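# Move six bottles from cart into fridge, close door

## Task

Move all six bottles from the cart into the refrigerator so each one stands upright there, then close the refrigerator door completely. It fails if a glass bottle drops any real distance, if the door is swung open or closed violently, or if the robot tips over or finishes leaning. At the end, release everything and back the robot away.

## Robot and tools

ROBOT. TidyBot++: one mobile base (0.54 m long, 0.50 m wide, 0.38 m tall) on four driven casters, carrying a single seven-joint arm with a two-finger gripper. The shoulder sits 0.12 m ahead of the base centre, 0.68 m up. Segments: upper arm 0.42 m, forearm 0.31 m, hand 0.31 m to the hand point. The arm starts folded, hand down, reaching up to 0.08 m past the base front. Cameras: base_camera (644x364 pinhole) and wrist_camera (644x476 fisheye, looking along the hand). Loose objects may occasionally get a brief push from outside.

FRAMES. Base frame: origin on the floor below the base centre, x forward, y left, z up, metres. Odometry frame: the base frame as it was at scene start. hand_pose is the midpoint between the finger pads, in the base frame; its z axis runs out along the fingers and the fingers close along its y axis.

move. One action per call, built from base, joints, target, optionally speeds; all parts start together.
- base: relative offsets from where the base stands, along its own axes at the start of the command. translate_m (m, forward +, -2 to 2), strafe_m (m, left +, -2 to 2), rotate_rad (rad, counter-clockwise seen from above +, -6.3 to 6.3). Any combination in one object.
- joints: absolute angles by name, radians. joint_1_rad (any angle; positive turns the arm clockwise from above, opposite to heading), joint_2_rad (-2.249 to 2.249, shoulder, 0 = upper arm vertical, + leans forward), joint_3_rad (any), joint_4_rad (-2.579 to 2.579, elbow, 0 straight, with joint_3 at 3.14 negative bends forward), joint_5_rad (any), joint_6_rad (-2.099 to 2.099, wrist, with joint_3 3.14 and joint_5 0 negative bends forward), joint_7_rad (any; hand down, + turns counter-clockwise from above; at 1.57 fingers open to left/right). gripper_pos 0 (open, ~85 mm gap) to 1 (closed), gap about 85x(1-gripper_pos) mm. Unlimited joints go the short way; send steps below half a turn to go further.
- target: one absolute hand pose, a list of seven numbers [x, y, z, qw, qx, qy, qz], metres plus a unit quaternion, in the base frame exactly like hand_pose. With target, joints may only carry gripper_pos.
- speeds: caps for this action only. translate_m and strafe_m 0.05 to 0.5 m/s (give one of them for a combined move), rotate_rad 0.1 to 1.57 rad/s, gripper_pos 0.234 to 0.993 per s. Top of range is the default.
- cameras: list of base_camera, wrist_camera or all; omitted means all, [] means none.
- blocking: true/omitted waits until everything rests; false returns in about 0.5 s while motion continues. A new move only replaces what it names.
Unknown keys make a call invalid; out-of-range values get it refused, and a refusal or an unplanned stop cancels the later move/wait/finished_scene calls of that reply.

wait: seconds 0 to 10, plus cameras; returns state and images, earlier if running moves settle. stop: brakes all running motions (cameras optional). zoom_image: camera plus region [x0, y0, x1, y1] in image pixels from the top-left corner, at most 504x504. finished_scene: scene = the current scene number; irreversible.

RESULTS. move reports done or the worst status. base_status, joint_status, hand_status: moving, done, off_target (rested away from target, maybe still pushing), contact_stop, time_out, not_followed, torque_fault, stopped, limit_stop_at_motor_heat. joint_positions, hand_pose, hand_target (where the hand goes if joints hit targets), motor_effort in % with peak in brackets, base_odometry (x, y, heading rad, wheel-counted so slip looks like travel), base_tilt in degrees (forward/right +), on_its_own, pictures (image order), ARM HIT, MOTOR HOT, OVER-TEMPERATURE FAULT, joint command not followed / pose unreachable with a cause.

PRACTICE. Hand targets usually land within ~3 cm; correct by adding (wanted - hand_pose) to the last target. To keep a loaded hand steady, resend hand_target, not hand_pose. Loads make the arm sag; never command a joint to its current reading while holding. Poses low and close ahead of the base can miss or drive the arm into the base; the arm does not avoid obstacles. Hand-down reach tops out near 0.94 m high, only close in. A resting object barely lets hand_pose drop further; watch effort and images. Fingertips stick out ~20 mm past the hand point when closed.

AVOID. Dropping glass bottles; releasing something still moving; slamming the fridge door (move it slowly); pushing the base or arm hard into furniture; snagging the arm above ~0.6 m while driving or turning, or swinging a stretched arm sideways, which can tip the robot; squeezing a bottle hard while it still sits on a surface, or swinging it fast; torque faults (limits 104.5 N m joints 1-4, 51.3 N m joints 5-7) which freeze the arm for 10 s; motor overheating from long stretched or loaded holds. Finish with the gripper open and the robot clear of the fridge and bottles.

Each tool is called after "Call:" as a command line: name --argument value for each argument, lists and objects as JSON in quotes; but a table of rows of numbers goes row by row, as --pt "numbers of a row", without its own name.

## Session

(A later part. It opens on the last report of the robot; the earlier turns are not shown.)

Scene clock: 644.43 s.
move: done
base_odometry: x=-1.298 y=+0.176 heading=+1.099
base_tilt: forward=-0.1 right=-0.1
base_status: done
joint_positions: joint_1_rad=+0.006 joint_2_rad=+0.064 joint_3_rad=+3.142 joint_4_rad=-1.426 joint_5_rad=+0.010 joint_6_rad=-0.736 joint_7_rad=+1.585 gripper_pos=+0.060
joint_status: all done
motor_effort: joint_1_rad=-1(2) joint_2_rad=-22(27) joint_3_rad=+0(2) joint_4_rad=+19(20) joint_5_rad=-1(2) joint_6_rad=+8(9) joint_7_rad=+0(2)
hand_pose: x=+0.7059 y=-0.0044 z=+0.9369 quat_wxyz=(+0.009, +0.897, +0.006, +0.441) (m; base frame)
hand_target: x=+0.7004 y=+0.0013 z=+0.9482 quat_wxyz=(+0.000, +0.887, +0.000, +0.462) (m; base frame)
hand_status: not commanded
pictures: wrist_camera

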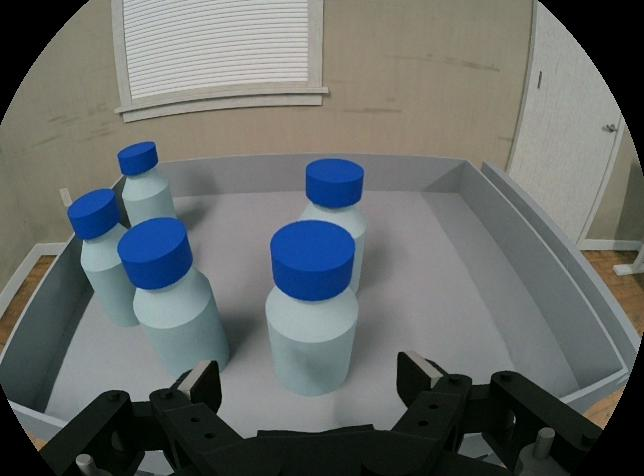

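Call:
move --base '{"translate_m": 0.035, "strafe_m": 0.0}' --speeds '{"translate_m": 0.2}' --joints '{"joint_1_rad": 0.0, "joint_2_rad": 0.036, "joint_3_rad": 3.1416, "joint_4_rad": -1.679, "joint_5_rad": 0.0, "joint_6_rad": -0.466, "joint_7_rad": 1.57, "gripper_pos": 0.06}' --cameras '["wrist_camera"]'

Scene clock: 694.90 s.
move: done
base_odometry: x=-1.282 y=+0.208 heading=+1.099
base_tilt: forward=-0.1 right=-0.1
base_status: done
joint_positions: joint_1_rad=+0.006 joint_2_rad=+0.048 joint_3_rad=+3.142 joint_4_rad=-1.647 joint_5_rad=+0.010 joint_6_rad=-0.514 joint_7_rad=+1.585 gripper_pos=+0.060
joint_status: all done
motor_effort: joint_1_rad=+0(2) joint_2_rad=-22(25) joint_3_rad=+0(2) joint_4_rad=+19(21) joint_5_rad=-1(2) joint_6_rad=+7(9) joint_7_rad=+0(1)
hand_pose: x=+0.7013 y=-0.0038 z=+0.8775 quat_wxyz=(+0.009, +0.893, +0.007, +0.449) (m; base frame)
hand_target: x=+0.7004 y=+0.0013 z=+0.8787 quat_wxyz=(+0.000, +0.887, +0.000, +0.462) (m; base frame)
hand_status: not commanded
pictures: wrist_camera

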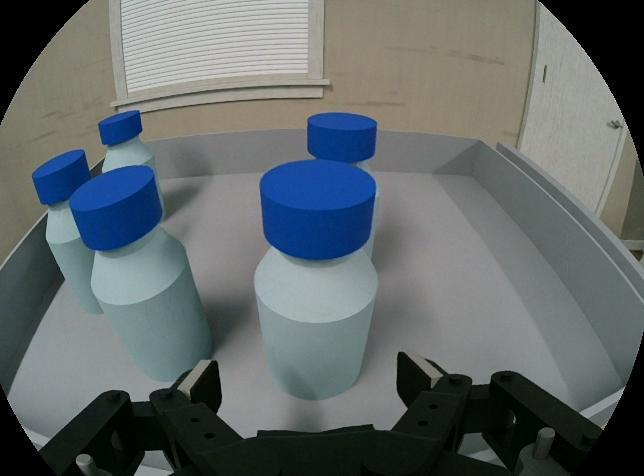

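Call:
move --base '{"translate_m": 0.046, "strafe_m": 0.0}' --speeds '{"translate_m": 0.15}' --joints '{"joint_1_rad": 0.0, "joint_2_rad": 0.052, "joint_3_rad": 3.1416, "joint_4_rad": -1.731, "joint_5_rad": 0.0, "joint_6_rad": -0.399, "joint_7_rad": 1.57, "gripper_pos": 0.06}' --cameras '["wrist_camera"]'

Scene clock: 714.47 s.
move: done
base_odometry: x=-1.261 y=+0.249 heading=+1.099
base_tilt: forward=-0.1 right=-0.1
base_status: done
joint_positions: joint_1_rad=+0.006 joint_2_rad=+0.050 joint_3_rad=+3.142 joint_4_rad=-1.699 joint_5_rad=+0.010 joint_6_rad=-0.444 joint_7_rad=+1.585 gripper_pos=+0.060
joint_status: all done
motor_effort: joint_1_rad=+0(1) joint_2_rad=-22(25) joint_3_rad=-1(2) joint_4_rad=+19(20) joint_5_rad=-1(2) joint_6_rad=+8(9) joint_7_rad=+0(1)
hand_pose: x=+0.7023 y=-0.0036 z=+0.8646 quat_wxyz=(+0.009, +0.890, +0.007, +0.456) (m; base frame)
hand_target: x=+0.7031 y=+0.0013 z=+0.8571 quat_wxyz=(+0.000, +0.887, +0.000, +0.462) (m; base frame)
hand_status: not commanded
pictures: wrist_camera

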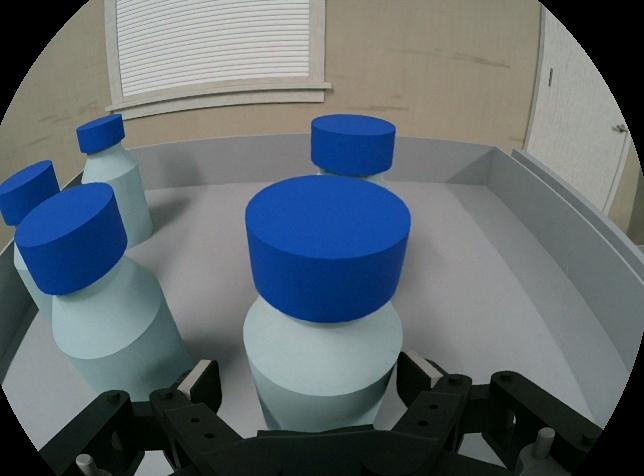

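Call:
move --base '{"translate_m": 0.010, "strafe_m": 0.0}' --speeds '{"translate_m": 0.1}' --cameras '[]'

Call:
move --joints '{"gripper_pos": 0.27}' --speeds '{"gripper_pos": 0.3}' --cameras '["wrist_camera"]'

Scene clock: 725.53 s.
move: done
base_odometry: x=-1.256 y=+0.257 heading=+1.098
base_tilt: forward=-0.1 right=-0.1
base_status: done
joint_positions: joint_1_rad=+0.006 joint_2_rad=+0.050 joint_3_rad=+3.142 joint_4_rad=-1.700 joint_5_rad=+0.010 joint_6_rad=-0.442 joint_7_rad=+1.585 gripper_pos=+0.060
joint_status: not commanded
motor_effort: joint_1_rad=-1(2) joint_2_rad=-22(26) joint_3_rad=-1(2) joint_4_rad=+19(19) joint_5_rad=-1(2) joint_6_rad=+7(9) joint_7_rad=+0(0)
hand_pose: x=+0.7026 y=-0.0036 z=+0.8647 quat_wxyz=(+0.009, +0.889, +0.007, +0.457) (m; base frame)
hand_target: x=+0.7031 y=+0.0013 z=+0.8571 quat_wxyz=(+0.000, +0.887, +0.000, +0.462) (m; base frame)
hand_status: not commanded
pictures: none
No camera images: "cameras" was empty.

Scene clock: 726.57 s.
move: done
base_odometry: x=-1.256 y=+0.257 heading=+1.098
base_tilt: forward=-0.1 right=-0.1
base_status: not commanded
joint_positions: joint_1_rad=+0.006 joint_2_rad=+0.050 joint_3_rad=+3.142 joint_4_rad=-1.700 joint_5_rad=+0.010 joint_6_rad=-0.439 joint_7_rad=+1.585 gripper_pos=+0.242
joint_status: all done
motor_effort: joint_1_rad=+0(2) joint_2_rad=-19(22) joint_3_rad=+0(2) joint_4_rad=+17(19) joint_5_rad=-1(2) joint_6_rad=+7(8) joint_7_rad=+0(1)
hand_pose: x=+0.7033 y=-0.0035 z=+0.8657 quat_wxyz=(+0.009, +0.889, +0.007, +0.459) (m; base frame)
hand_target: x=+0.7031 y=+0.0013 z=+0.8571 quat_wxyz=(+0.000, +0.887, +0.000, +0.462) (m; base frame)
hand_status: not commanded
pictures: wrist_camera

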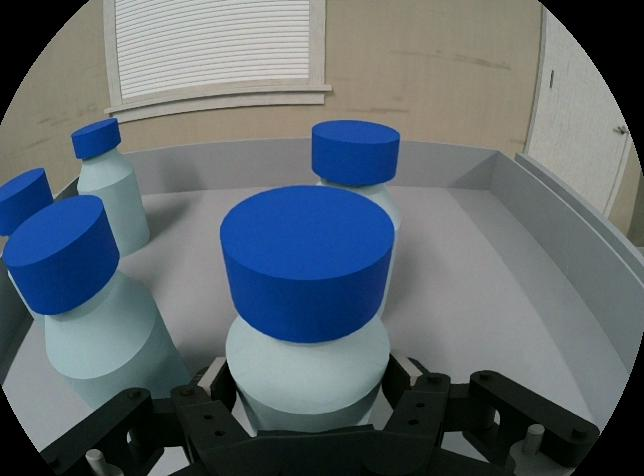

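Call:
move --joints '{"joint_1_rad": 0.0, "joint_2_rad": 0.14, "joint_3_rad": 3.1416, "joint_4_rad": -0.87, "joint_5_rad": 0.0, "joint_6_rad": -1.15, "joint_7_rad": 1.57}' --cameras '["wrist_camera"]'

Scene clock: 736.27 s.
move: done
base_odometry: x=-1.256 y=+0.257 heading=+1.098
base_tilt: forward=-0.1 right=-0.1
base_status: not commanded
joint_positions: joint_1_rad=+0.006 joint_2_rad=+0.109 joint_3_rad=+3.142 joint_4_rad=-0.905 joint_5_rad=+0.010 joint_6_rad=-1.121 joint_7_rad=+1.585 gripper_pos=+0.244
joint_status: all done
motor_effort: joint_1_rad=-1(2) joint_2_rad=-25(27) joint_3_rad=+0(2) joint_4_rad=+20(24) joint_5_rad=-1(2) joint_6_rad=+11(12) joint_7_rad=+0(1)
hand_pose: x=+0.6948 y=-0.0050 z=+1.0995 quat_wxyz=(+0.010, +0.876, +0.003, +0.482) (m; base frame)
hand_target: x=+0.7027 y=+0.0013 z=+1.0927 quat_wxyz=(+0.000, +0.882, +0.000, +0.471) (m; base frame)
hand_status: not commanded
pictures: wrist_camera

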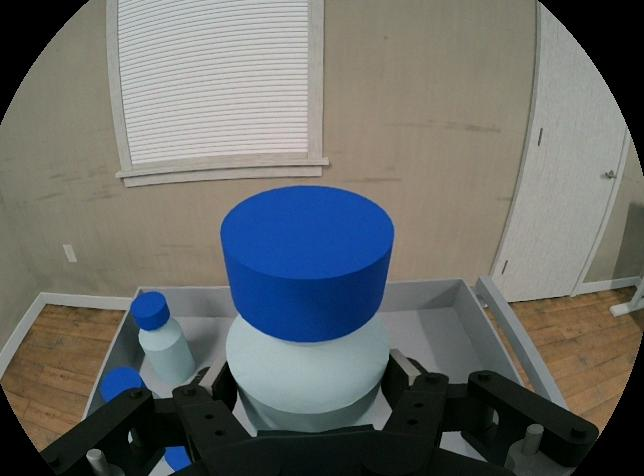

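Call:
move --base '{"translate_m": -0.429, "strafe_m": -0.534, "rotate_rad": 3.100}' --joints '{"joint_1_rad": -0.08, "joint_2_rad": 0.14, "joint_3_rad": 3.1416, "joint_4_rad": -0.87, "joint_5_rad": 0.0, "joint_6_rad": -1.15, "joint_7_rad": 1.57}' --cameras '["base_camera", "wrist_camera"]'

Scene clock: 780.10 s.
move: done
base_odometry: x=-0.976 y=-0.368 heading=-2.085
base_tilt: forward=-0.1 right=-0.1
base_status: done
joint_positions: joint_1_rad=-0.086 joint_2_rad=+0.127 joint_3_rad=+3.139 joint_4_rad=-0.905 joint_5_rad=+0.010 joint_6_rad=-1.124 joint_7_rad=+1.585 gripper_pos=+0.244
joint_status: all done
motor_effort: joint_1_rad=+0(3) joint_2_rad=-26(30) joint_3_rad=+0(3) joint_4_rad=+20(21) joint_5_rad=-1(3) joint_6_rad=+10(11) joint_7_rad=+0(1)
hand_pose: x=+0.6996 y=+0.0501 z=+1.0886 quat_wxyz=(-0.013, +0.880, +0.045, +0.473) (m; base frame)
hand_target: x=+0.7008 y=+0.0480 z=+1.0927 quat_wxyz=(-0.019, +0.881, +0.035, +0.471) (m; base frame)
hand_status: not commanded
pictures: base_camera, wrist_camera

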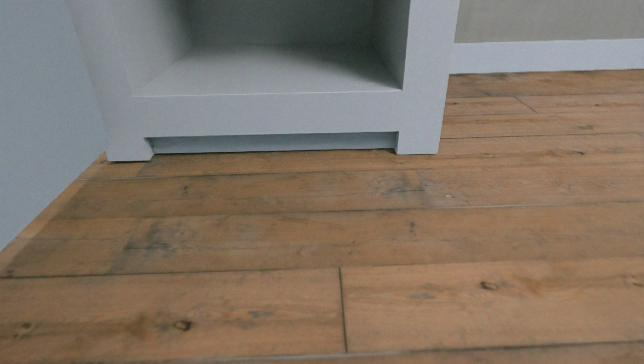

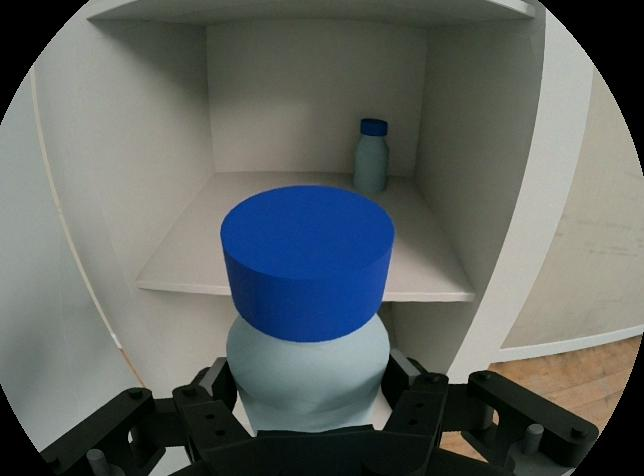

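Call:
move --base '{"translate_m": 0.45}' --speeds '{"translate_m": 0.4}' --cameras '["wrist_camera"]'

Scene clock: 792.87 s.
move: done
base_odometry: x=-1.197 y=-0.760 heading=-2.084
base_tilt: forward=-0.1 right=-0.1
base_status: done
joint_positions: joint_1_rad=-0.086 joint_2_rad=+0.132 joint_3_rad=+3.139 joint_4_rad=-0.903 joint_5_rad=+0.010 joint_6_rad=-1.127 joint_7_rad=+1.585 gripper_pos=+0.244
joint_status: not commanded
motor_effort: joint_1_rad=-1(1) joint_2_rad=-26(29) joint_3_rad=-1(1) joint_4_rad=+20(21) joint_5_rad=-1(1) joint_6_rad=+11(12) joint_7_rad=+0(1)
hand_pose: x=+0.7009 y=+0.0502 z=+1.0862 quat_wxyz=(-0.013, +0.881, +0.045, +0.471) (m; base frame)
hand_target: x=+0.7008 y=+0.0480 z=+1.0927 quat_wxyz=(-0.019, +0.881, +0.035, +0.471) (m; base frame)
hand_status: not commanded
pictures: wrist_camera

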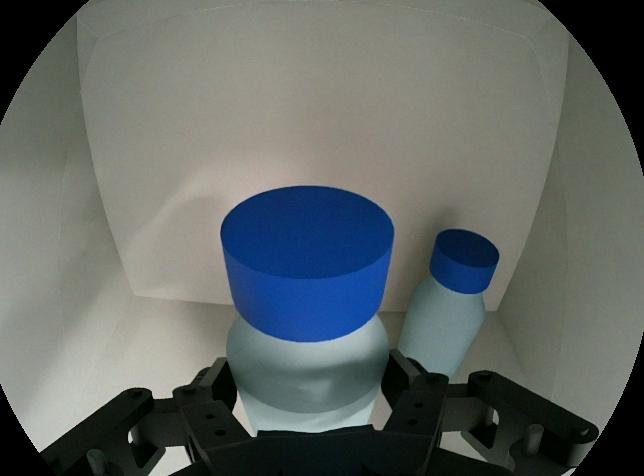

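Call:
move --base '{"translate_m": 0.107, "strafe_m": 0.005}' --speeds '{"translate_m": 0.3}' --joints '{"joint_1_rad": -0.08, "joint_2_rad": 0.045, "joint_3_rad": 3.1416, "joint_4_rad": -1.21, "joint_5_rad": 0.0, "joint_6_rad": -0.88, "joint_7_rad": 1.57}' --cameras '["wrist_camera"]'

Call:
move --joints '{"joint_1_rad": -0.08, "joint_2_rad": 0.042, "joint_3_rad": 3.1416, "joint_4_rad": -1.26, "joint_5_rad": 0.0, "joint_6_rad": -0.833, "joint_7_rad": 1.57}' --cameras '[]'

Scene clock: 831.47 s.
move: done
base_odometry: x=-1.245 y=-0.855 heading=-2.084
base_tilt: forward=-0.1 right=-0.1
base_status: done
joint_positions: joint_1_rad=-0.086 joint_2_rad=+0.086 joint_3_rad=+3.139 joint_4_rad=-1.184 joint_5_rad=+0.010 joint_6_rad=-0.938 joint_7_rad=+1.585 gripper_pos=+0.244
joint_status: all done
motor_effort: joint_1_rad=-1(2) joint_2_rad=-23(30) joint_3_rad=-1(1) joint_4_rad=+20(21) joint_5_rad=-1(2) joint_6_rad=+9(12) joint_7_rad=+0(1)
hand_pose: x=+0.7034 y=+0.0508 z=+1.0089 quat_wxyz=(-0.012, +0.892, +0.047, +0.450) (m; base frame)
hand_target: x=+0.6978 y=+0.0477 z=+1.0333 quat_wxyz=(-0.019, +0.875, +0.035, +0.482) (m; base frame)
hand_status: not commanded
pictures: wrist_camera

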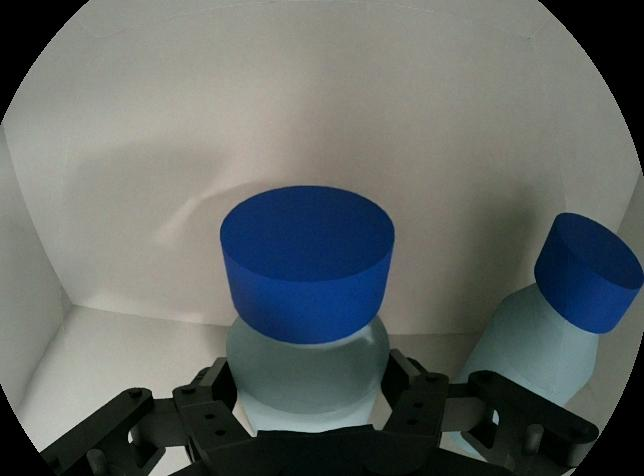

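Scene clock: 832.20 s.
move: done
base_odometry: x=-1.245 y=-0.855 heading=-2.084
base_tilt: forward=-0.1 right=-0.1
base_status: not commanded
joint_positions: joint_1_rad=-0.086 joint_2_rad=+0.070 joint_3_rad=+3.139 joint_4_rad=-1.227 joint_5_rad=+0.010 joint_6_rad=-0.883 joint_7_rad=+1.585 gripper_pos=+0.244
joint_status: all done
motor_effort: joint_1_rad=-1(2) joint_2_rad=-21(24) joint_3_rad=-1(1) joint_4_rad=+19(21) joint_5_rad=-1(1) joint_6_rad=+8(9) joint_7_rad=+0(1)
hand_pose: x=+0.7041 y=+0.0510 z=+1.0082 quat_wxyz=(-0.012, +0.886, +0.047, +0.462) (m; base frame)
hand_target: x=+0.7008 y=+0.0480 z=+1.0192 quat_wxyz=(-0.019, +0.875, +0.035, +0.482) (m; base frame)
hand_status: not commanded
pictures: none
No camera images: "cameras" was empty.

Call:
move --joints '{"joint_1_rad": -0.08, "joint_2_rad": 0.041, "joint_3_rad": 3.1416, "joint_4_rad": -1.285, "joint_5_rad": 0.0, "joint_6_rad": -0.808, "joint_7_rad": 1.57}' --cameras '["wrist_camera"]'

Scene clock: 840.53 s.
move: done
base_odometry: x=-1.245 y=-0.855 heading=-2.084
base_tilt: forward=-0.1 right=-0.1
base_status: not commanded
joint_positions: joint_1_rad=-0.086 joint_2_rad=+0.063 joint_3_rad=+3.139 joint_4_rad=-1.249 joint_5_rad=+0.010 joint_6_rad=-0.853 joint_7_rad=+1.585 gripper_pos=+0.244
joint_status: all done
motor_effort: joint_1_rad=+0(2) joint_2_rad=-20(21) joint_3_rad=-1(2) joint_4_rad=+18(19) joint_5_rad=-1(2) joint_6_rad=+8(9) joint_7_rad=+0(1)
hand_pose: x=+0.7051 y=+0.0512 z=+1.0080 quat_wxyz=(-0.013, +0.882, +0.047, +0.469) (m; base frame)
hand_target: x=+0.7025 y=+0.0481 z=+1.0122 quat_wxyz=(-0.019, +0.875, +0.035, +0.482) (m; base frame)
hand_status: not commanded
pictures: wrist_camera

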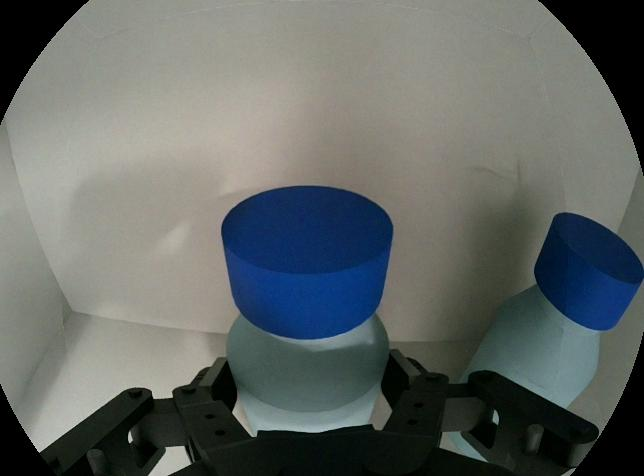

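Call:
move --joints '{"gripper_pos": 0.03}' --speeds '{"gripper_pos": 0.4}' --cameras '["wrist_camera"]'

Call:
move --base '{"translate_m": -0.45}' --joints '{"joint_1_rad": -0.08, "joint_2_rad": 0.14, "joint_3_rad": 3.1416, "joint_4_rad": -0.90, "joint_5_rad": 0.0, "joint_6_rad": -1.12, "joint_7_rad": 1.57}' --cameras '["wrist_camera"]'

Scene clock: 853.13 s.
move: done
base_odometry: x=-1.245 y=-0.855 heading=-2.084
base_tilt: forward=-0.1 right=-0.1
base_status: not commanded
joint_positions: joint_1_rad=-0.086 joint_2_rad=+0.063 joint_3_rad=+3.139 joint_4_rad=-1.251 joint_5_rad=+0.010 joint_6_rad=-0.851 joint_7_rad=+1.585 gripper_pos=+0.032
joint_status: all done
motor_effort: joint_1_rad=+0(1) joint_2_rad=-21(22) joint_3_rad=+0(1) joint_4_rad=+19(19) joint_5_rad=-1(1) joint_6_rad=+7(9) joint_7_rad=+0(0)
hand_pose: x=+0.7052 y=+0.0512 z=+1.0075 quat_wxyz=(-0.013, +0.882, +0.047, +0.469) (m; base frame)
hand_target: x=+0.7025 y=+0.0481 z=+1.0122 quat_wxyz=(-0.019, +0.875, +0.035, +0.482) (m; base frame)
hand_status: not commanded
pictures: wrist_camera

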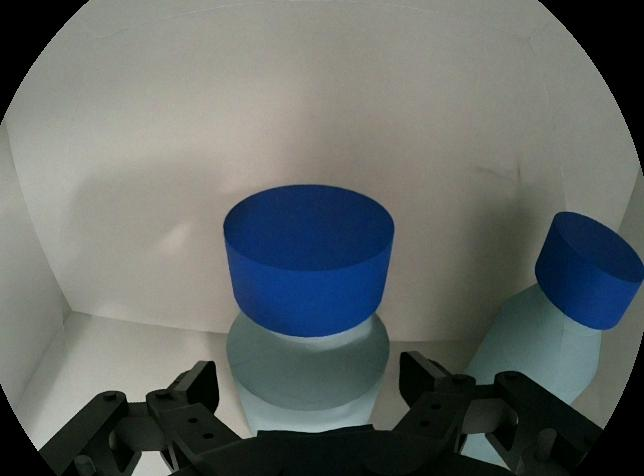

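Scene clock: 855.47 s.
move: done
base_odometry: x=-1.024 y=-0.463 heading=-2.085
base_tilt: forward=-0.1 right=-0.1
base_status: done
joint_positions: joint_1_rad=-0.085 joint_2_rad=+0.102 joint_3_rad=+3.139 joint_4_rad=-0.915 joint_5_rad=+0.010 joint_6_rad=-1.079 joint_7_rad=+1.585 gripper_pos=+0.032
joint_status: all done
motor_effort: joint_1_rad=-1(2) joint_2_rad=-21(27) joint_3_rad=+0(2) joint_4_rad=+17(21) joint_5_rad=-1(2) joint_6_rad=+9(10) joint_7_rad=+0(1)
hand_pose: x=+0.6964 y=+0.0493 z=+1.1097 quat_wxyz=(-0.013, +0.865, +0.044, +0.499) (m; base frame)
hand_target: x=+0.7056 y=+0.0484 z=+1.0846 quat_wxyz=(-0.019, +0.881, +0.035, +0.471) (m; base frame)
hand_status: not commanded
pictures: wrist_camera

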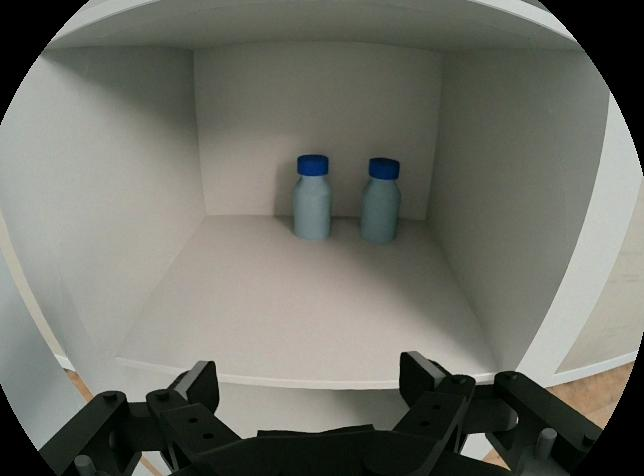

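Call:
move --base '{"translate_m": -0.548, "strafe_m": -0.527, "rotate_rad": -3.098}' --joints '{"joint_1_rad": 0.0, "joint_2_rad": 0.14, "joint_3_rad": 3.1416, "joint_4_rad": -0.90, "joint_5_rad": 0.0, "joint_6_rad": -1.12, "joint_7_rad": 1.57, "gripper_pos": 0.04}' --cameras '["wrist_camera"]'

Call:
move --joints '{"joint_1_rad": 0.0, "joint_2_rad": 0.031, "joint_3_rad": 3.1416, "joint_4_rad": -1.462, "joint_5_rad": 0.0, "joint_6_rad": -0.689, "joint_7_rad": 1.57, "gripper_pos": 0.04}' --cameras '["wrist_camera"]'

Scene clock: 901.87 s.
move: done
base_odometry: x=-1.214 y=+0.273 heading=+1.101
base_tilt: forward=-0.1 right=-0.1
base_status: done
joint_positions: joint_1_rad=+0.002 joint_2_rad=+0.118 joint_3_rad=+3.138 joint_4_rad=-0.915 joint_5_rad=+0.010 joint_6_rad=-1.079 joint_7_rad=+1.585 gripper_pos=+0.040
joint_status: all done
motor_effort: joint_1_rad=-1(3) joint_2_rad=-22(27) joint_3_rad=+0(3) joint_4_rad=+17(18) joint_5_rad=-1(2) joint_6_rad=+8(9) joint_7_rad=+0(1)
hand_pose: x=+0.7053 y=-0.0008 z=+1.1004 quat_wxyz=(+0.008, +0.870, +0.007, +0.492) (m; base frame)
hand_target: x=+0.7076 y=+0.0013 z=+1.0846 quat_wxyz=(+0.000, +0.882, +0.000, +0.471) (m; base frame)
hand_status: not commanded
pictures: wrist_camera

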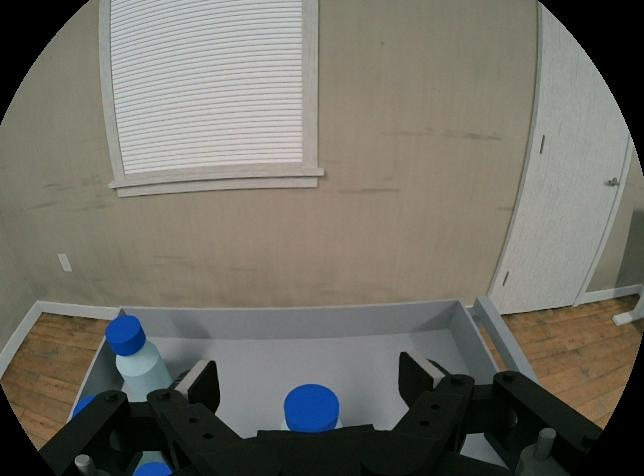

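Scene clock: 903.93 s.
move: done
base_odometry: x=-1.214 y=+0.273 heading=+1.101
base_tilt: forward=-0.1 right=-0.1
base_status: not commanded
joint_positions: joint_1_rad=+0.002 joint_2_rad=+0.065 joint_3_rad=+3.138 joint_4_rad=-1.427 joint_5_rad=+0.010 joint_6_rad=-0.736 joint_7_rad=+1.585 gripper_pos=+0.040
joint_status: all done
motor_effort: joint_1_rad=+0(2) joint_2_rad=-23(25) joint_3_rad=+0(2) joint_4_rad=+19(20) joint_5_rad=-1(2) joint_6_rad=+8(9) joint_7_rad=+0(1)
hand_pose: x=+0.7060 y=+0.0000 z=+0.9362 quat_wxyz=(+0.007, +0.897, +0.009, +0.441) (m; base frame)
hand_target: x=+0.7004 y=+0.0013 z=+0.9482 quat_wxyz=(+0.000, +0.887, +0.000, +0.462) (m; base frame)
hand_status: not commanded
pictures: wrist_camera

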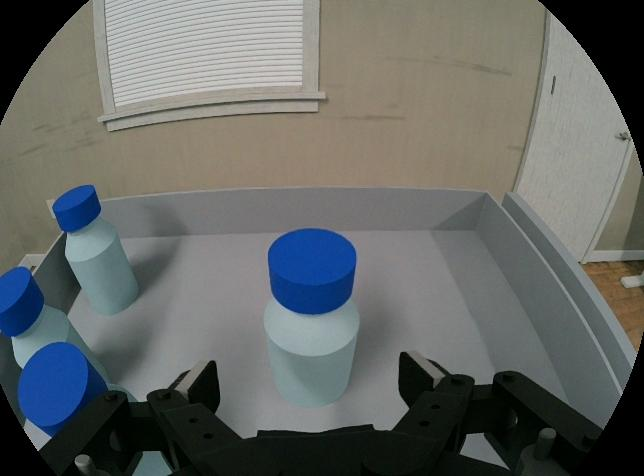

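Call:
move --base '{"translate_m": 0.071, "strafe_m": 0.0}' --speeds '{"translate_m": 0.15}' --joints '{"joint_1_rad": 0.0, "joint_2_rad": 0.052, "joint_3_rad": 3.1416, "joint_4_rad": -1.731, "joint_5_rad": 0.0, "joint_6_rad": -0.399, "joint_7_rad": 1.57, "gripper_pos": 0.04}' --cameras '["wrist_camera"]'

Scene clock: 916.70 s.
move: done
base_odometry: x=-1.181 y=+0.336 heading=+1.100
base_tilt: forward=-0.1 right=-0.1
base_status: done
joint_positions: joint_1_rad=+0.002 joint_2_rad=+0.050 joint_3_rad=+3.138 joint_4_rad=-1.698 joint_5_rad=+0.010 joint_6_rad=-0.447 joint_7_rad=+1.585 gripper_pos=+0.040
joint_status: all done
motor_effort: joint_1_rad=+0(2) joint_2_rad=-22(25) joint_3_rad=+0(2) joint_4_rad=+19(20) joint_5_rad=-1(2) joint_6_rad=+7(9) joint_7_rad=+0(1)
hand_pose: x=+0.7021 y=+0.0007 z=+0.8646 quat_wxyz=(+0.007, +0.890, +0.010, +0.456) (m; base frame)
hand_target: x=+0.7031 y=+0.0013 z=+0.8572 quat_wxyz=(+0.000, +0.887, +0.000, +0.462) (m; base frame)
hand_status: not commanded
pictures: wrist_camera

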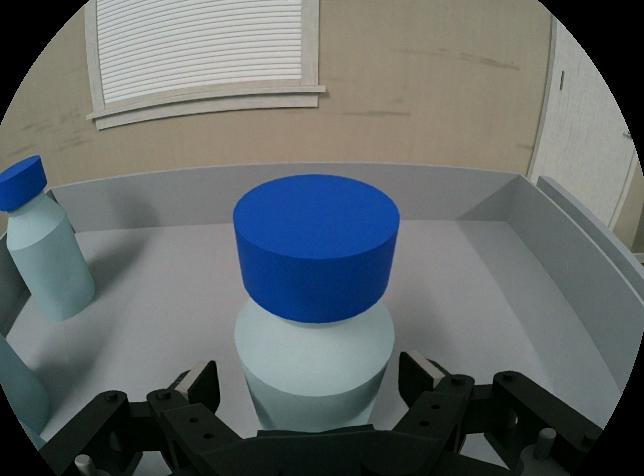

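Call:
move --base '{"translate_m": 0.010}' --speeds '{"translate_m": 0.1, "gripper_pos": 0.3}' --joints '{"gripper_pos": 0.27}' --cameras '[]'

Call:
move --joints '{"joint_1_rad": 0.0, "joint_2_rad": 0.14, "joint_3_rad": 3.1416, "joint_4_rad": -0.87, "joint_5_rad": 0.0, "joint_6_rad": -1.15, "joint_7_rad": 1.57}' --cameras '["wrist_camera"]'

Scene clock: 925.30 s.
move: off_target
base_odometry: x=-1.177 y=+0.345 heading=+1.099
base_tilt: forward=-0.1 right=-0.1
base_status: done
joint_positions: joint_1_rad=+0.003 joint_2_rad=+0.050 joint_3_rad=+3.138 joint_4_rad=-1.698 joint_5_rad=+0.010 joint_6_rad=-0.440 joint_7_rad=+1.585 gripper_pos=+0.235
joint_status: gripper_pos off_target (ended at +0.235, target +0.270)
motor_effort: joint_1_rad=-1(3) joint_2_rad=-18(26) joint_3_rad=+0(2) joint_4_rad=+17(19) joint_5_rad=-1(2) joint_6_rad=+7(8) joint_7_rad=+0(1)
hand_pose: x=+0.7032 y=+0.0001 z=+0.8662 quat_wxyz=(+0.007, +0.889, +0.010, +0.459) (m; base frame)
hand_target: x=+0.7031 y=+0.0013 z=+0.8572 quat_wxyz=(+0.000, +0.887, +0.000, +0.462) (m; base frame)
hand_status: not commanded
pictures: none
No camera images: "cameras" was empty.

Scene clock: 927.73 s.
move: done
base_odometry: x=-1.177 y=+0.345 heading=+1.099
base_tilt: forward=-0.1 right=-0.1
base_status: not commanded
joint_positions: joint_1_rad=+0.003 joint_2_rad=+0.115 joint_3_rad=+3.138 joint_4_rad=-0.912 joint_5_rad=+0.010 joint_6_rad=-1.126 joint_7_rad=+1.585 gripper_pos=+0.236
joint_status: all done
motor_effort: joint_1_rad=+0(2) joint_2_rad=-26(30) joint_3_rad=+0(2) joint_4_rad=+21(25) joint_5_rad=-1(2) joint_6_rad=+12(12) joint_7_rad=+0(1)
hand_pose: x=+0.6961 y=-0.0015 z=+1.0911 quat_wxyz=(+0.008, +0.880, +0.006, +0.474) (m; base frame)
hand_target: x=+0.7027 y=+0.0013 z=+1.0926 quat_wxyz=(+0.000, +0.882, +0.000, +0.471) (m; base frame)
hand_status: not commanded
pictures: wrist_camera

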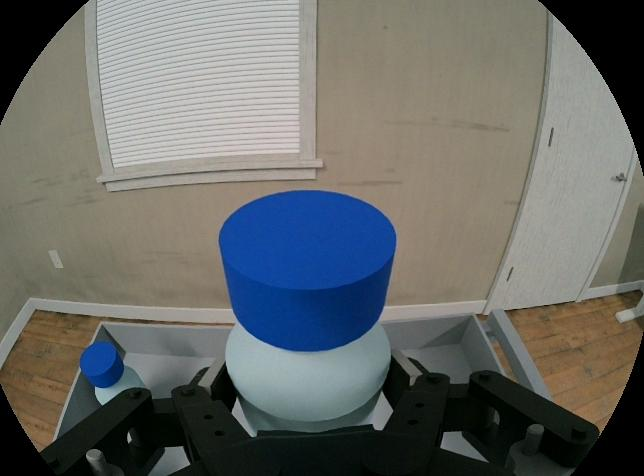

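Call:
move --base '{"translate_m": -0.544, "strafe_m": -0.508, "rotate_rad": 3.099}' --joints '{"joint_1_rad": -0.27, "joint_2_rad": 0.226, "joint_3_rad": 3.1416, "joint_4_rad": -0.73, "joint_5_rad": 0.0, "joint_6_rad": -1.21, "joint_7_rad": 1.57}' --cameras '["base_camera", "wrist_camera"]'

Scene clock: 1002.93 s.
move: done
base_odometry: x=-0.971 y=-0.370 heading=-2.085
base_tilt: forward=-0.1 right=-0.1
base_status: done
joint_positions: joint_1_rad=-0.273 joint_2_rad=+0.226 joint_3_rad=+3.140 joint_4_rad=-0.774 joint_5_rad=+0.010 joint_6_rad=-1.188 joint_7_rad=+1.585 gripper_pos=+0.236
joint_status: all done
motor_effort: joint_1_rad=-1(4) joint_2_rad=-30(36) joint_3_rad=-1(4) joint_4_rad=+20(23) joint_5_rad=-1(4) joint_6_rad=+11(13) joint_7_rad=+0(1)
hand_pose: x=+0.7091 y=+0.1643 z=+1.0820 quat_wxyz=(-0.055, +0.879, +0.127, +0.456) (m; base frame)
hand_target: x=+0.7054 y=+0.1637 z=+1.0987 quat_wxyz=(-0.063, +0.875, +0.119, +0.464) (m; base frame)
hand_status: not commanded
pictures: base_camera, wrist_camera

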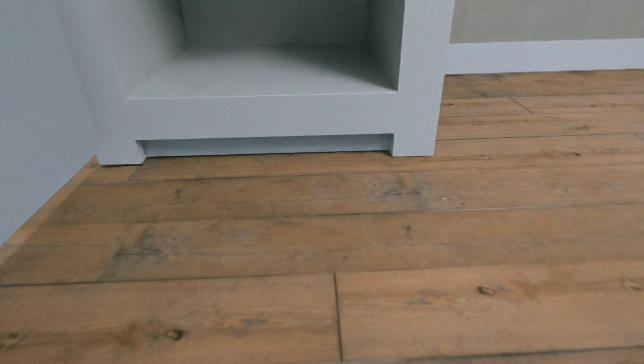

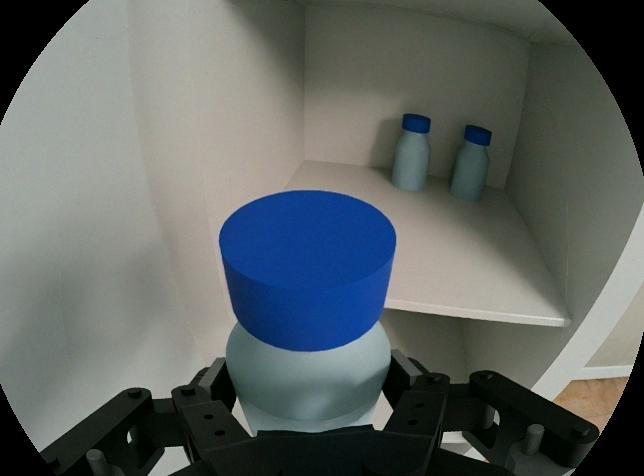

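Call:
move --base '{"translate_m": 0.45}' --speeds '{"translate_m": 0.4}' --cameras '["wrist_camera"]'

Scene clock: 1019.83 s.
move: done
base_odometry: x=-1.193 y=-0.761 heading=-2.085
base_tilt: forward=-0.2 right=-0.1
base_status: done
joint_positions: joint_1_rad=-0.282 joint_2_rad=+0.189 joint_3_rad=+3.138 joint_4_rad=-0.822 joint_5_rad=+0.009 joint_6_rad=-1.196 joint_7_rad=+1.585 gripper_pos=+0.236
joint_status: not commanded
motor_effort: joint_1_rad=+2(5) joint_2_rad=-22(34) joint_3_rad=+1(3) joint_4_rad=+37(45) joint_5_rad=+1(2) joint_6_rad=+11(13) joint_7_rad=+0(0)
hand_pose: x=+0.6913 y=+0.1661 z=+1.0769 quat_wxyz=(-0.056, +0.883, +0.133, +0.447) (m; base frame)
hand_target: x=+0.7054 y=+0.1637 z=+1.0987 quat_wxyz=(-0.063, +0.875, +0.119, +0.464) (m; base frame)
hand_status: not commanded
pictures: wrist_camera

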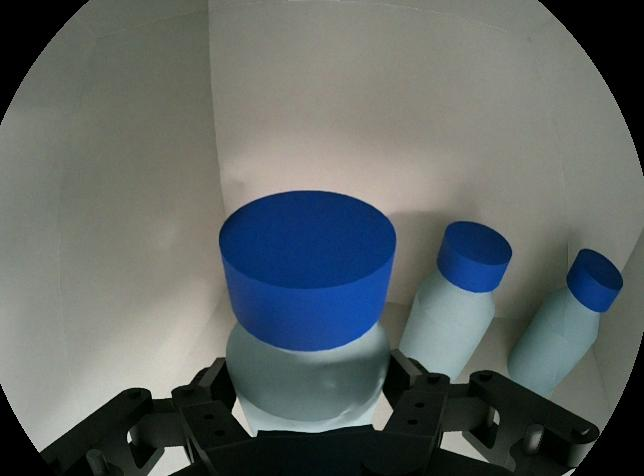

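Call:
move --joints '{"joint_1_rad": -0.27, "joint_2_rad": 0.11, "joint_3_rad": 3.1416, "joint_4_rad": -1.10, "joint_5_rad": 0.0, "joint_6_rad": -0.93, "joint_7_rad": 1.57}' --cameras '["wrist_camera"]'

Scene clock: 1061.67 s.
move: done
base_odometry: x=-1.193 y=-0.762 heading=-2.085
base_tilt: forward=-0.1 right=-0.1
base_status: not commanded
joint_positions: joint_1_rad=-0.278 joint_2_rad=+0.158 joint_3_rad=+3.138 joint_4_rad=-1.076 joint_5_rad=+0.009 joint_6_rad=-0.994 joint_7_rad=+1.585 gripper_pos=+0.236
joint_status: all done
motor_effort: joint_1_rad=+0(2) joint_2_rad=-27(33) joint_3_rad=-1(2) joint_4_rad=+21(37) joint_5_rad=-1(3) joint_6_rad=+10(13) joint_7_rad=+0(1)
hand_pose: x=+0.7046 y=+0.1682 z=+1.0114 quat_wxyz=(-0.054, +0.887, +0.133, +0.438) (m; base frame)
hand_target: x=+0.6993 y=+0.1620 z=+1.0432 quat_wxyz=(-0.065, +0.869, +0.118, +0.476) (m; base frame)
hand_status: not commanded
pictures: wrist_camera

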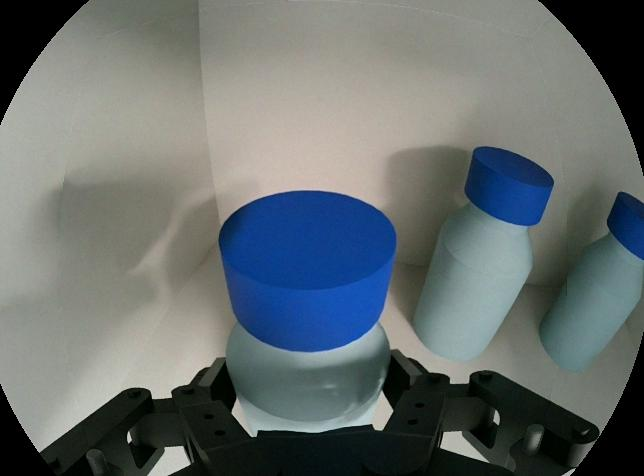

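Call:
move --base '{"translate_m": 0.107}' --speeds '{"translate_m": 0.25}' --joints '{"joint_1_rad": -0.27, "joint_2_rad": 0.11, "joint_3_rad": 3.1416, "joint_4_rad": -1.10, "joint_5_rad": 0.0, "joint_6_rad": -0.88, "joint_7_rad": 1.57}' --cameras '["wrist_camera"]'

Scene clock: 1077.47 s.
move: done
base_odometry: x=-1.246 y=-0.855 heading=-2.084
base_tilt: forward=-0.1 right=-0.1
base_status: done
joint_positions: joint_1_rad=-0.277 joint_2_rad=+0.156 joint_3_rad=+3.138 joint_4_rad=-1.088 joint_5_rad=+0.009 joint_6_rad=-0.941 joint_7_rad=+1.585 gripper_pos=+0.236
joint_status: all done
motor_effort: joint_1_rad=-1(2) joint_2_rad=-29(35) joint_3_rad=+0(2) joint_4_rad=+22(23) joint_5_rad=-1(2) joint_6_rad=+11(13) joint_7_rad=+0(1)
hand_pose: x=+0.7125 y=+0.1697 z=+1.0193 quat_wxyz=(-0.057, +0.878, +0.131, +0.457) (m; base frame)
hand_target: x=+0.7071 y=+0.1641 z=+1.0565 quat_wxyz=(-0.068, +0.857, +0.116, +0.497) (m; base frame)
hand_status: not commanded
pictures: wrist_camera

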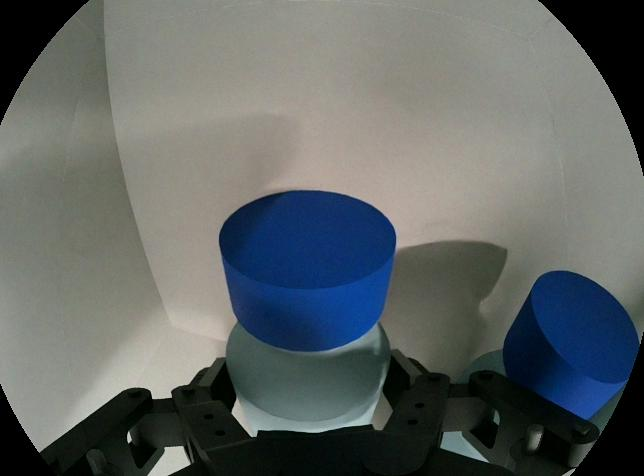

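Call:
move --joints '{"joint_1_rad": -0.27, "joint_2_rad": 0.10, "joint_3_rad": 3.1416, "joint_4_rad": -1.15, "joint_5_rad": 0.0, "joint_6_rad": -0.86, "joint_7_rad": 1.57}' --cameras '[]'

Call:
move --joints '{"joint_1_rad": -0.27, "joint_2_rad": 0.09, "joint_3_rad": 3.1416, "joint_4_rad": -1.19, "joint_5_rad": 0.0, "joint_6_rad": -0.83, "joint_7_rad": 1.57}' --cameras '["wrist_camera"]'

Scene clock: 1097.70 s.
move: done
base_odometry: x=-1.246 y=-0.855 heading=-2.084
base_tilt: forward=-0.1 right=-0.1
base_status: not commanded
joint_positions: joint_1_rad=-0.277 joint_2_rad=+0.144 joint_3_rad=+3.138 joint_4_rad=-1.128 joint_5_rad=+0.009 joint_6_rad=-0.920 joint_7_rad=+1.585 gripper_pos=+0.236
joint_status: all done
motor_effort: joint_1_rad=+0(2) joint_2_rad=-26(29) joint_3_rad=+0(2) joint_4_rad=+20(23) joint_5_rad=+0(2) joint_6_rad=+10(11) joint_7_rad=+0(1)
hand_pose: x=+0.7091 y=+0.1689 z=+1.0098 quat_wxyz=(-0.056, +0.880, +0.131, +0.454) (m; base frame)
hand_target: x=+0.7041 y=+0.1633 z=+1.0398 quat_wxyz=(-0.067, +0.862, +0.117, +0.489) (m; base frame)
hand_status: not commanded
pictures: none
No camera images: "cameras" was empty.

Scene clock: 1098.40 s.
move: done
base_odometry: x=-1.246 y=-0.855 heading=-2.084
base_tilt: forward=-0.1 right=-0.1
base_status: not commanded
joint_positions: joint_1_rad=-0.277 joint_2_rad=+0.129 joint_3_rad=+3.138 joint_4_rad=-1.162 joint_5_rad=+0.009 joint_6_rad=-0.882 joint_7_rad=+1.585 gripper_pos=+0.236
joint_status: all done
motor_effort: joint_1_rad=+1(2) joint_2_rad=-25(26) joint_3_rad=+0(2) joint_4_rad=+19(21) joint_5_rad=+0(1) joint_6_rad=+8(10) joint_7_rad=+0(1)
hand_pose: x=+0.7082 y=+0.1687 z=+1.0097 quat_wxyz=(-0.057, +0.875, +0.131, +0.462) (m; base frame)
hand_target: x=+0.7028 y=+0.1630 z=+1.0312 quat_wxyz=(-0.067, +0.862, +0.117, +0.489) (m; base frame)
hand_status: not commanded
pictures: wrist_camera

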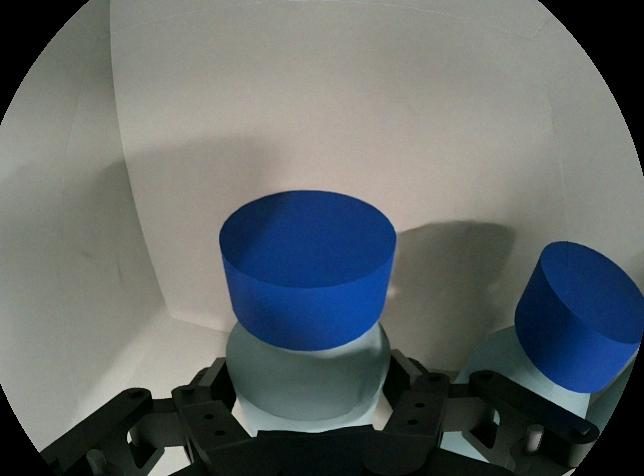

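Call:
move --joints '{"joint_1_rad": -0.27, "joint_2_rad": 0.085, "joint_3_rad": 3.1416, "joint_4_rad": -1.215, "joint_5_rad": 0.0, "joint_6_rad": -0.815, "joint_7_rad": 1.57}' --cameras '["wrist_camera"]'

Scene clock: 1108.23 s.
move: done
base_odometry: x=-1.246 y=-0.855 heading=-2.084
base_tilt: forward=-0.1 right=-0.1
base_status: not commanded
joint_positions: joint_1_rad=-0.277 joint_2_rad=+0.120 joint_3_rad=+3.138 joint_4_rad=-1.182 joint_5_rad=+0.009 joint_6_rad=-0.859 joint_7_rad=+1.585 gripper_pos=+0.236
joint_status: all done
motor_effort: joint_1_rad=+0(2) joint_2_rad=-24(25) joint_3_rad=+0(1) joint_4_rad=+19(20) joint_5_rad=+0(1) joint_6_rad=+8(9) joint_7_rad=+0(1)
hand_pose: x=+0.7075 y=+0.1685 z=+1.0098 quat_wxyz=(-0.058, +0.872, +0.131, +0.467) (m; base frame)
hand_target: x=+0.7017 y=+0.1626 z=+1.0240 quat_wxyz=(-0.066, +0.863, +0.117, +0.487) (m; base frame)
hand_status: not commanded
pictures: wrist_camera

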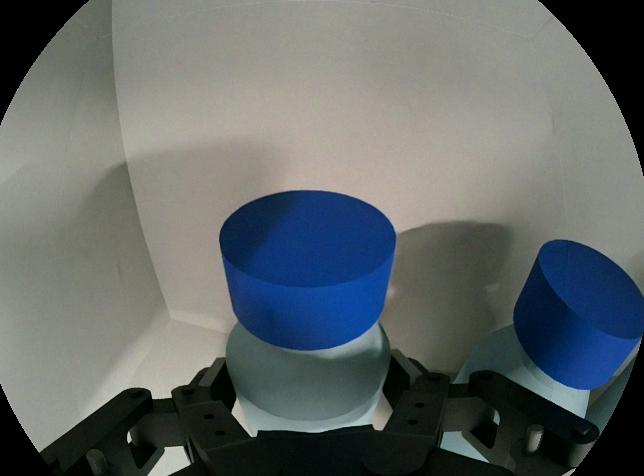

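Call:
move --joints '{"gripper_pos": 0.02}' --speeds '{"gripper_pos": 0.4}' --cameras '["wrist_camera"]'

Call:
move --base '{"translate_m": -0.38, "strafe_m": -0.03}' --cameras '["wrist_camera"]'

Scene clock: 1159.40 s.
move: done
base_odometry: x=-1.246 y=-0.855 heading=-2.084
base_tilt: forward=-0.1 right=-0.1
base_status: not commanded
joint_positions: joint_1_rad=-0.277 joint_2_rad=+0.117 joint_3_rad=+3.138 joint_4_rad=-1.182 joint_5_rad=+0.009 joint_6_rad=-0.858 joint_7_rad=+1.585 gripper_pos=+0.020
joint_status: all done
motor_effort: joint_1_rad=+0(1) joint_2_rad=-23(25) joint_3_rad=+0(1) joint_4_rad=+18(19) joint_5_rad=-1(1) joint_6_rad=+8(9) joint_7_rad=+0(0)
hand_pose: x=+0.7066 y=+0.1683 z=+1.0117 quat_wxyz=(-0.058, +0.872, +0.131, +0.469) (m; base frame)
hand_target: x=+0.7017 y=+0.1626 z=+1.0240 quat_wxyz=(-0.066, +0.863, +0.117, +0.487) (m; base frame)
hand_status: not commanded
pictures: wrist_camera

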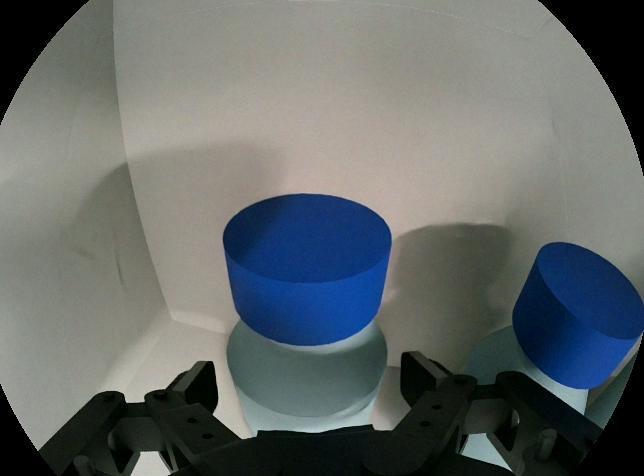

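Scene clock: 1161.50 s.
move: done
base_odometry: x=-1.085 y=-0.509 heading=-2.084
base_tilt: forward=-0.1 right=-0.1
base_status: done
joint_positions: joint_1_rad=-0.276 joint_2_rad=+0.096 joint_3_rad=+3.138 joint_4_rad=-1.183 joint_5_rad=+0.009 joint_6_rad=-0.856 joint_7_rad=+1.585 gripper_pos=+0.020
joint_status: not commanded
motor_effort: joint_1_rad=+0(1) joint_2_rad=-22(28) joint_3_rad=+0(1) joint_4_rad=+18(19) joint_5_rad=-1(1) joint_6_rad=+8(9) joint_7_rad=+0(1)
hand_pose: x=+0.7002 y=+0.1659 z=+1.0246 quat_wxyz=(-0.059, +0.866, +0.129, +0.479) (m; base frame)
hand_target: x=+0.7017 y=+0.1626 z=+1.0240 quat_wxyz=(-0.066, +0.863, +0.117, +0.487) (m; base frame)
hand_status: not commanded
pictures: wrist_camera

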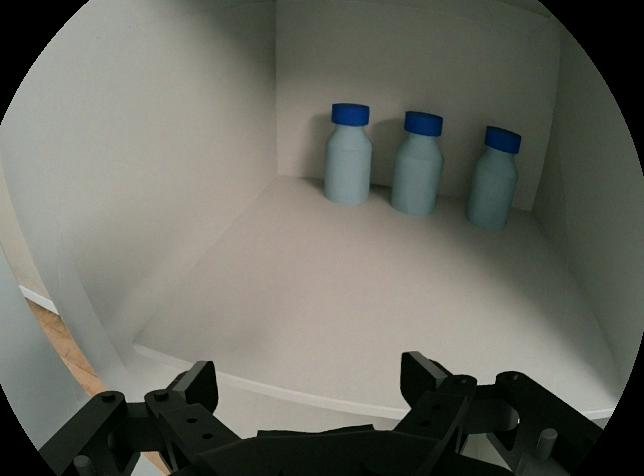

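Call:
move --base '{"translate_m": -0.512, "strafe_m": -0.624, "rotate_rad": -3.099}' --joints '{"joint_1_rad": 0.0, "joint_2_rad": 0.14, "joint_3_rad": 3.1416, "joint_4_rad": -0.90, "joint_5_rad": 0.0, "joint_6_rad": -1.12, "joint_7_rad": 1.57, "gripper_pos": 0.05}' --cameras '[]'

Call:
move --joints '{"joint_1_rad": 0.0, "joint_2_rad": 0.031, "joint_3_rad": 3.1416, "joint_4_rad": -1.462, "joint_5_rad": 0.0, "joint_6_rad": -0.689, "joint_7_rad": 1.57}' --cameras '["wrist_camera"]'

Scene clock: 1200.53 s.
move: done
base_odometry: x=-1.377 y=+0.243 heading=+1.101
base_tilt: forward=-0.1 right=-0.1
base_status: done
joint_positions: joint_1_rad=+0.003 joint_2_rad=+0.118 joint_3_rad=+3.141 joint_4_rad=-0.919 joint_5_rad=+0.009 joint_6_rad=-1.077 joint_7_rad=+1.585 gripper_pos=+0.052
joint_status: all done
motor_effort: joint_1_rad=+0(5) joint_2_rad=-22(27) joint_3_rad=-1(3) joint_4_rad=+17(20) joint_5_rad=-1(3) joint_6_rad=+8(9) joint_7_rad=+0(1)
hand_pose: x=+0.7055 y=-0.0027 z=+1.0988 quat_wxyz=(+0.009, +0.871, +0.005, +0.491) (m; base frame)
hand_target: x=+0.7076 y=+0.0013 z=+1.0846 quat_wxyz=(+0.000, +0.882, +0.000, +0.471) (m; base frame)
hand_status: not commanded
pictures: none
No camera images: "cameras" was empty.

Scene clock: 1202.60 s.
move: done
base_odometry: x=-1.377 y=+0.243 heading=+1.101
base_tilt: forward=-0.1 right=-0.1
base_status: not commanded
joint_positions: joint_1_rad=+0.003 joint_2_rad=+0.065 joint_3_rad=+3.141 joint_4_rad=-1.427 joint_5_rad=+0.009 joint_6_rad=-0.736 joint_7_rad=+1.585 gripper_pos=+0.052
joint_status: all done
motor_effort: joint_1_rad=+0(2) joint_2_rad=-22(25) joint_3_rad=-1(2) joint_4_rad=+19(20) joint_5_rad=-1(2) joint_6_rad=+8(9) joint_7_rad=+0(1)
hand_pose: x=+0.7060 y=-0.0020 z=+0.9362 quat_wxyz=(+0.008, +0.898, +0.007, +0.441) (m; base frame)
hand_target: x=+0.7004 y=+0.0013 z=+0.9482 quat_wxyz=(+0.000, +0.887, +0.000, +0.462) (m; base frame)
hand_status: not commanded
pictures: wrist_camera

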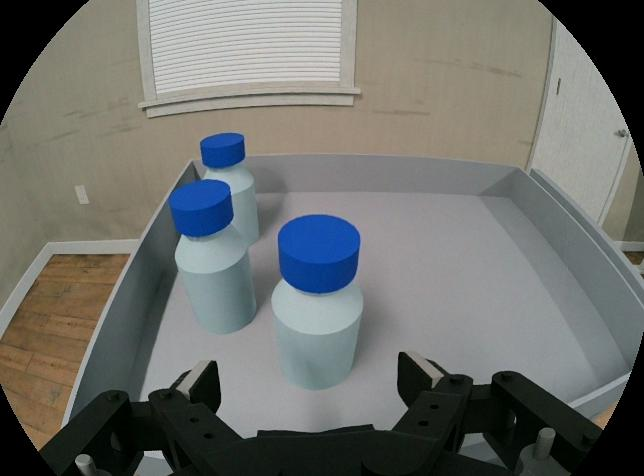

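Call:
move --base '{"translate_m": 0.093, "strafe_m": -0.004}' --speeds '{"translate_m": 0.15}' --joints '{"joint_1_rad": 0.0, "joint_2_rad": 0.052, "joint_3_rad": 3.1416, "joint_4_rad": -1.731, "joint_5_rad": 0.0, "joint_6_rad": -0.399, "joint_7_rad": 1.57, "gripper_pos": 0.05}' --cameras '["wrist_camera"]'

Scene clock: 1218.57 s.
move: done
base_odometry: x=-1.332 y=+0.324 heading=+1.100
base_tilt: forward=-0.1 right=-0.1
base_status: done
joint_positions: joint_1_rad=+0.003 joint_2_rad=+0.050 joint_3_rad=+3.141 joint_4_rad=-1.697 joint_5_rad=+0.009 joint_6_rad=-0.447 joint_7_rad=+1.585 gripper_pos=+0.052
joint_status: all done
motor_effort: joint_1_rad=-1(2) joint_2_rad=-21(26) joint_3_rad=+0(2) joint_4_rad=+19(21) joint_5_rad=-1(2) joint_6_rad=+7(9) joint_7_rad=+0(1)
hand_pose: x=+0.7025 y=-0.0013 z=+0.8654 quat_wxyz=(+0.008, +0.890, +0.008, +0.456) (m; base frame)
hand_target: x=+0.7031 y=+0.0013 z=+0.8572 quat_wxyz=(+0.000, +0.887, +0.000, +0.462) (m; base frame)
hand_status: not commanded
pictures: wrist_camera

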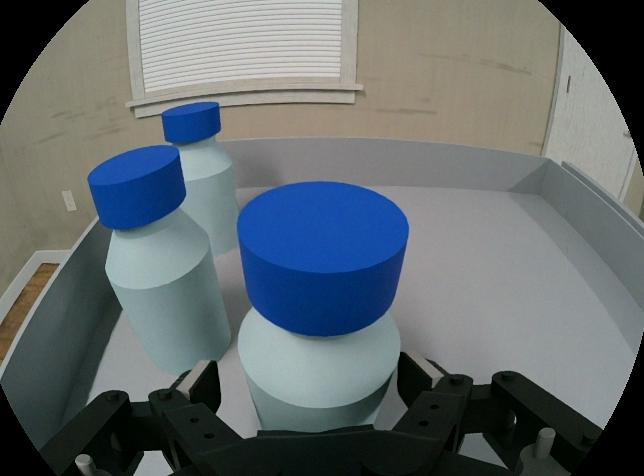

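Call:
move --base '{"translate_m": 0.004}' --speeds '{"translate_m": 0.1, "gripper_pos": 0.3}' --joints '{"gripper_pos": 0.265}' --cameras '[]'

Call:
move --joints '{"joint_1_rad": 0.0, "joint_2_rad": 0.14, "joint_3_rad": 3.1416, "joint_4_rad": -0.87, "joint_5_rad": 0.0, "joint_6_rad": -1.15, "joint_7_rad": 1.57}' --cameras '["wrist_camera"]'

Scene clock: 1228.40 s.
move: done
base_odometry: x=-1.330 y=+0.328 heading=+1.099
base_tilt: forward=-0.1 right=-0.1
base_status: done
joint_positions: joint_1_rad=+0.003 joint_2_rad=+0.050 joint_3_rad=+3.141 joint_4_rad=-1.697 joint_5_rad=+0.009 joint_6_rad=-0.439 joint_7_rad=+1.585 gripper_pos=+0.237
joint_status: all done
motor_effort: joint_1_rad=-1(2) joint_2_rad=-18(26) joint_3_rad=+0(2) joint_4_rad=+17(19) joint_5_rad=-1(2) joint_6_rad=+7(8) joint_7_rad=+0(1)
hand_pose: x=+0.7037 y=-0.0013 z=+0.8672 quat_wxyz=(+0.008, +0.888, +0.008, +0.460) (m; base frame)
hand_target: x=+0.7031 y=+0.0013 z=+0.8572 quat_wxyz=(+0.000, +0.887, +0.000, +0.462) (m; base frame)
hand_status: not commanded
pictures: none
No camera images: "cameras" was empty.

Scene clock: 1230.83 s.
move: done
base_odometry: x=-1.330 y=+0.328 heading=+1.099
base_tilt: forward=-0.1 right=-0.1
base_status: not commanded
joint_positions: joint_1_rad=+0.003 joint_2_rad=+0.112 joint_3_rad=+3.141 joint_4_rad=-0.909 joint_5_rad=+0.009 joint_6_rad=-1.123 joint_7_rad=+1.585 gripper_pos=+0.241
joint_status: all done
motor_effort: joint_1_rad=+0(2) joint_2_rad=-25(28) joint_3_rad=-1(2) joint_4_rad=+20(24) joint_5_rad=-1(2) joint_6_rad=+11(13) joint_7_rad=+0(1)
hand_pose: x=+0.6954 y=-0.0027 z=+1.0958 quat_wxyz=(+0.009, +0.878, +0.005, +0.479) (m; base frame)
hand_target: x=+0.7027 y=+0.0013 z=+1.0927 quat_wxyz=(+0.000, +0.882, +0.000, +0.471) (m; base frame)
hand_status: not commanded
pictures: wrist_camera

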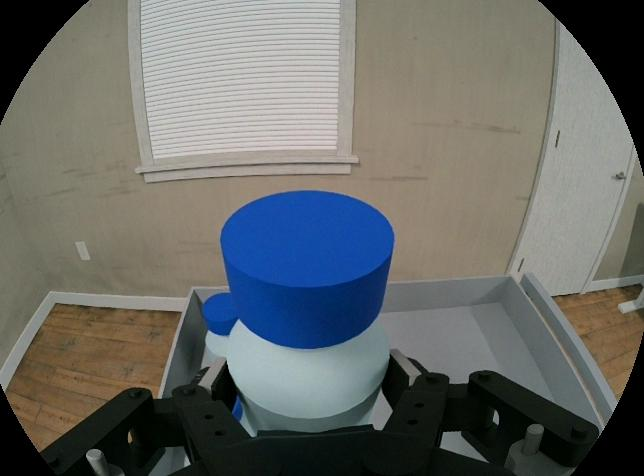

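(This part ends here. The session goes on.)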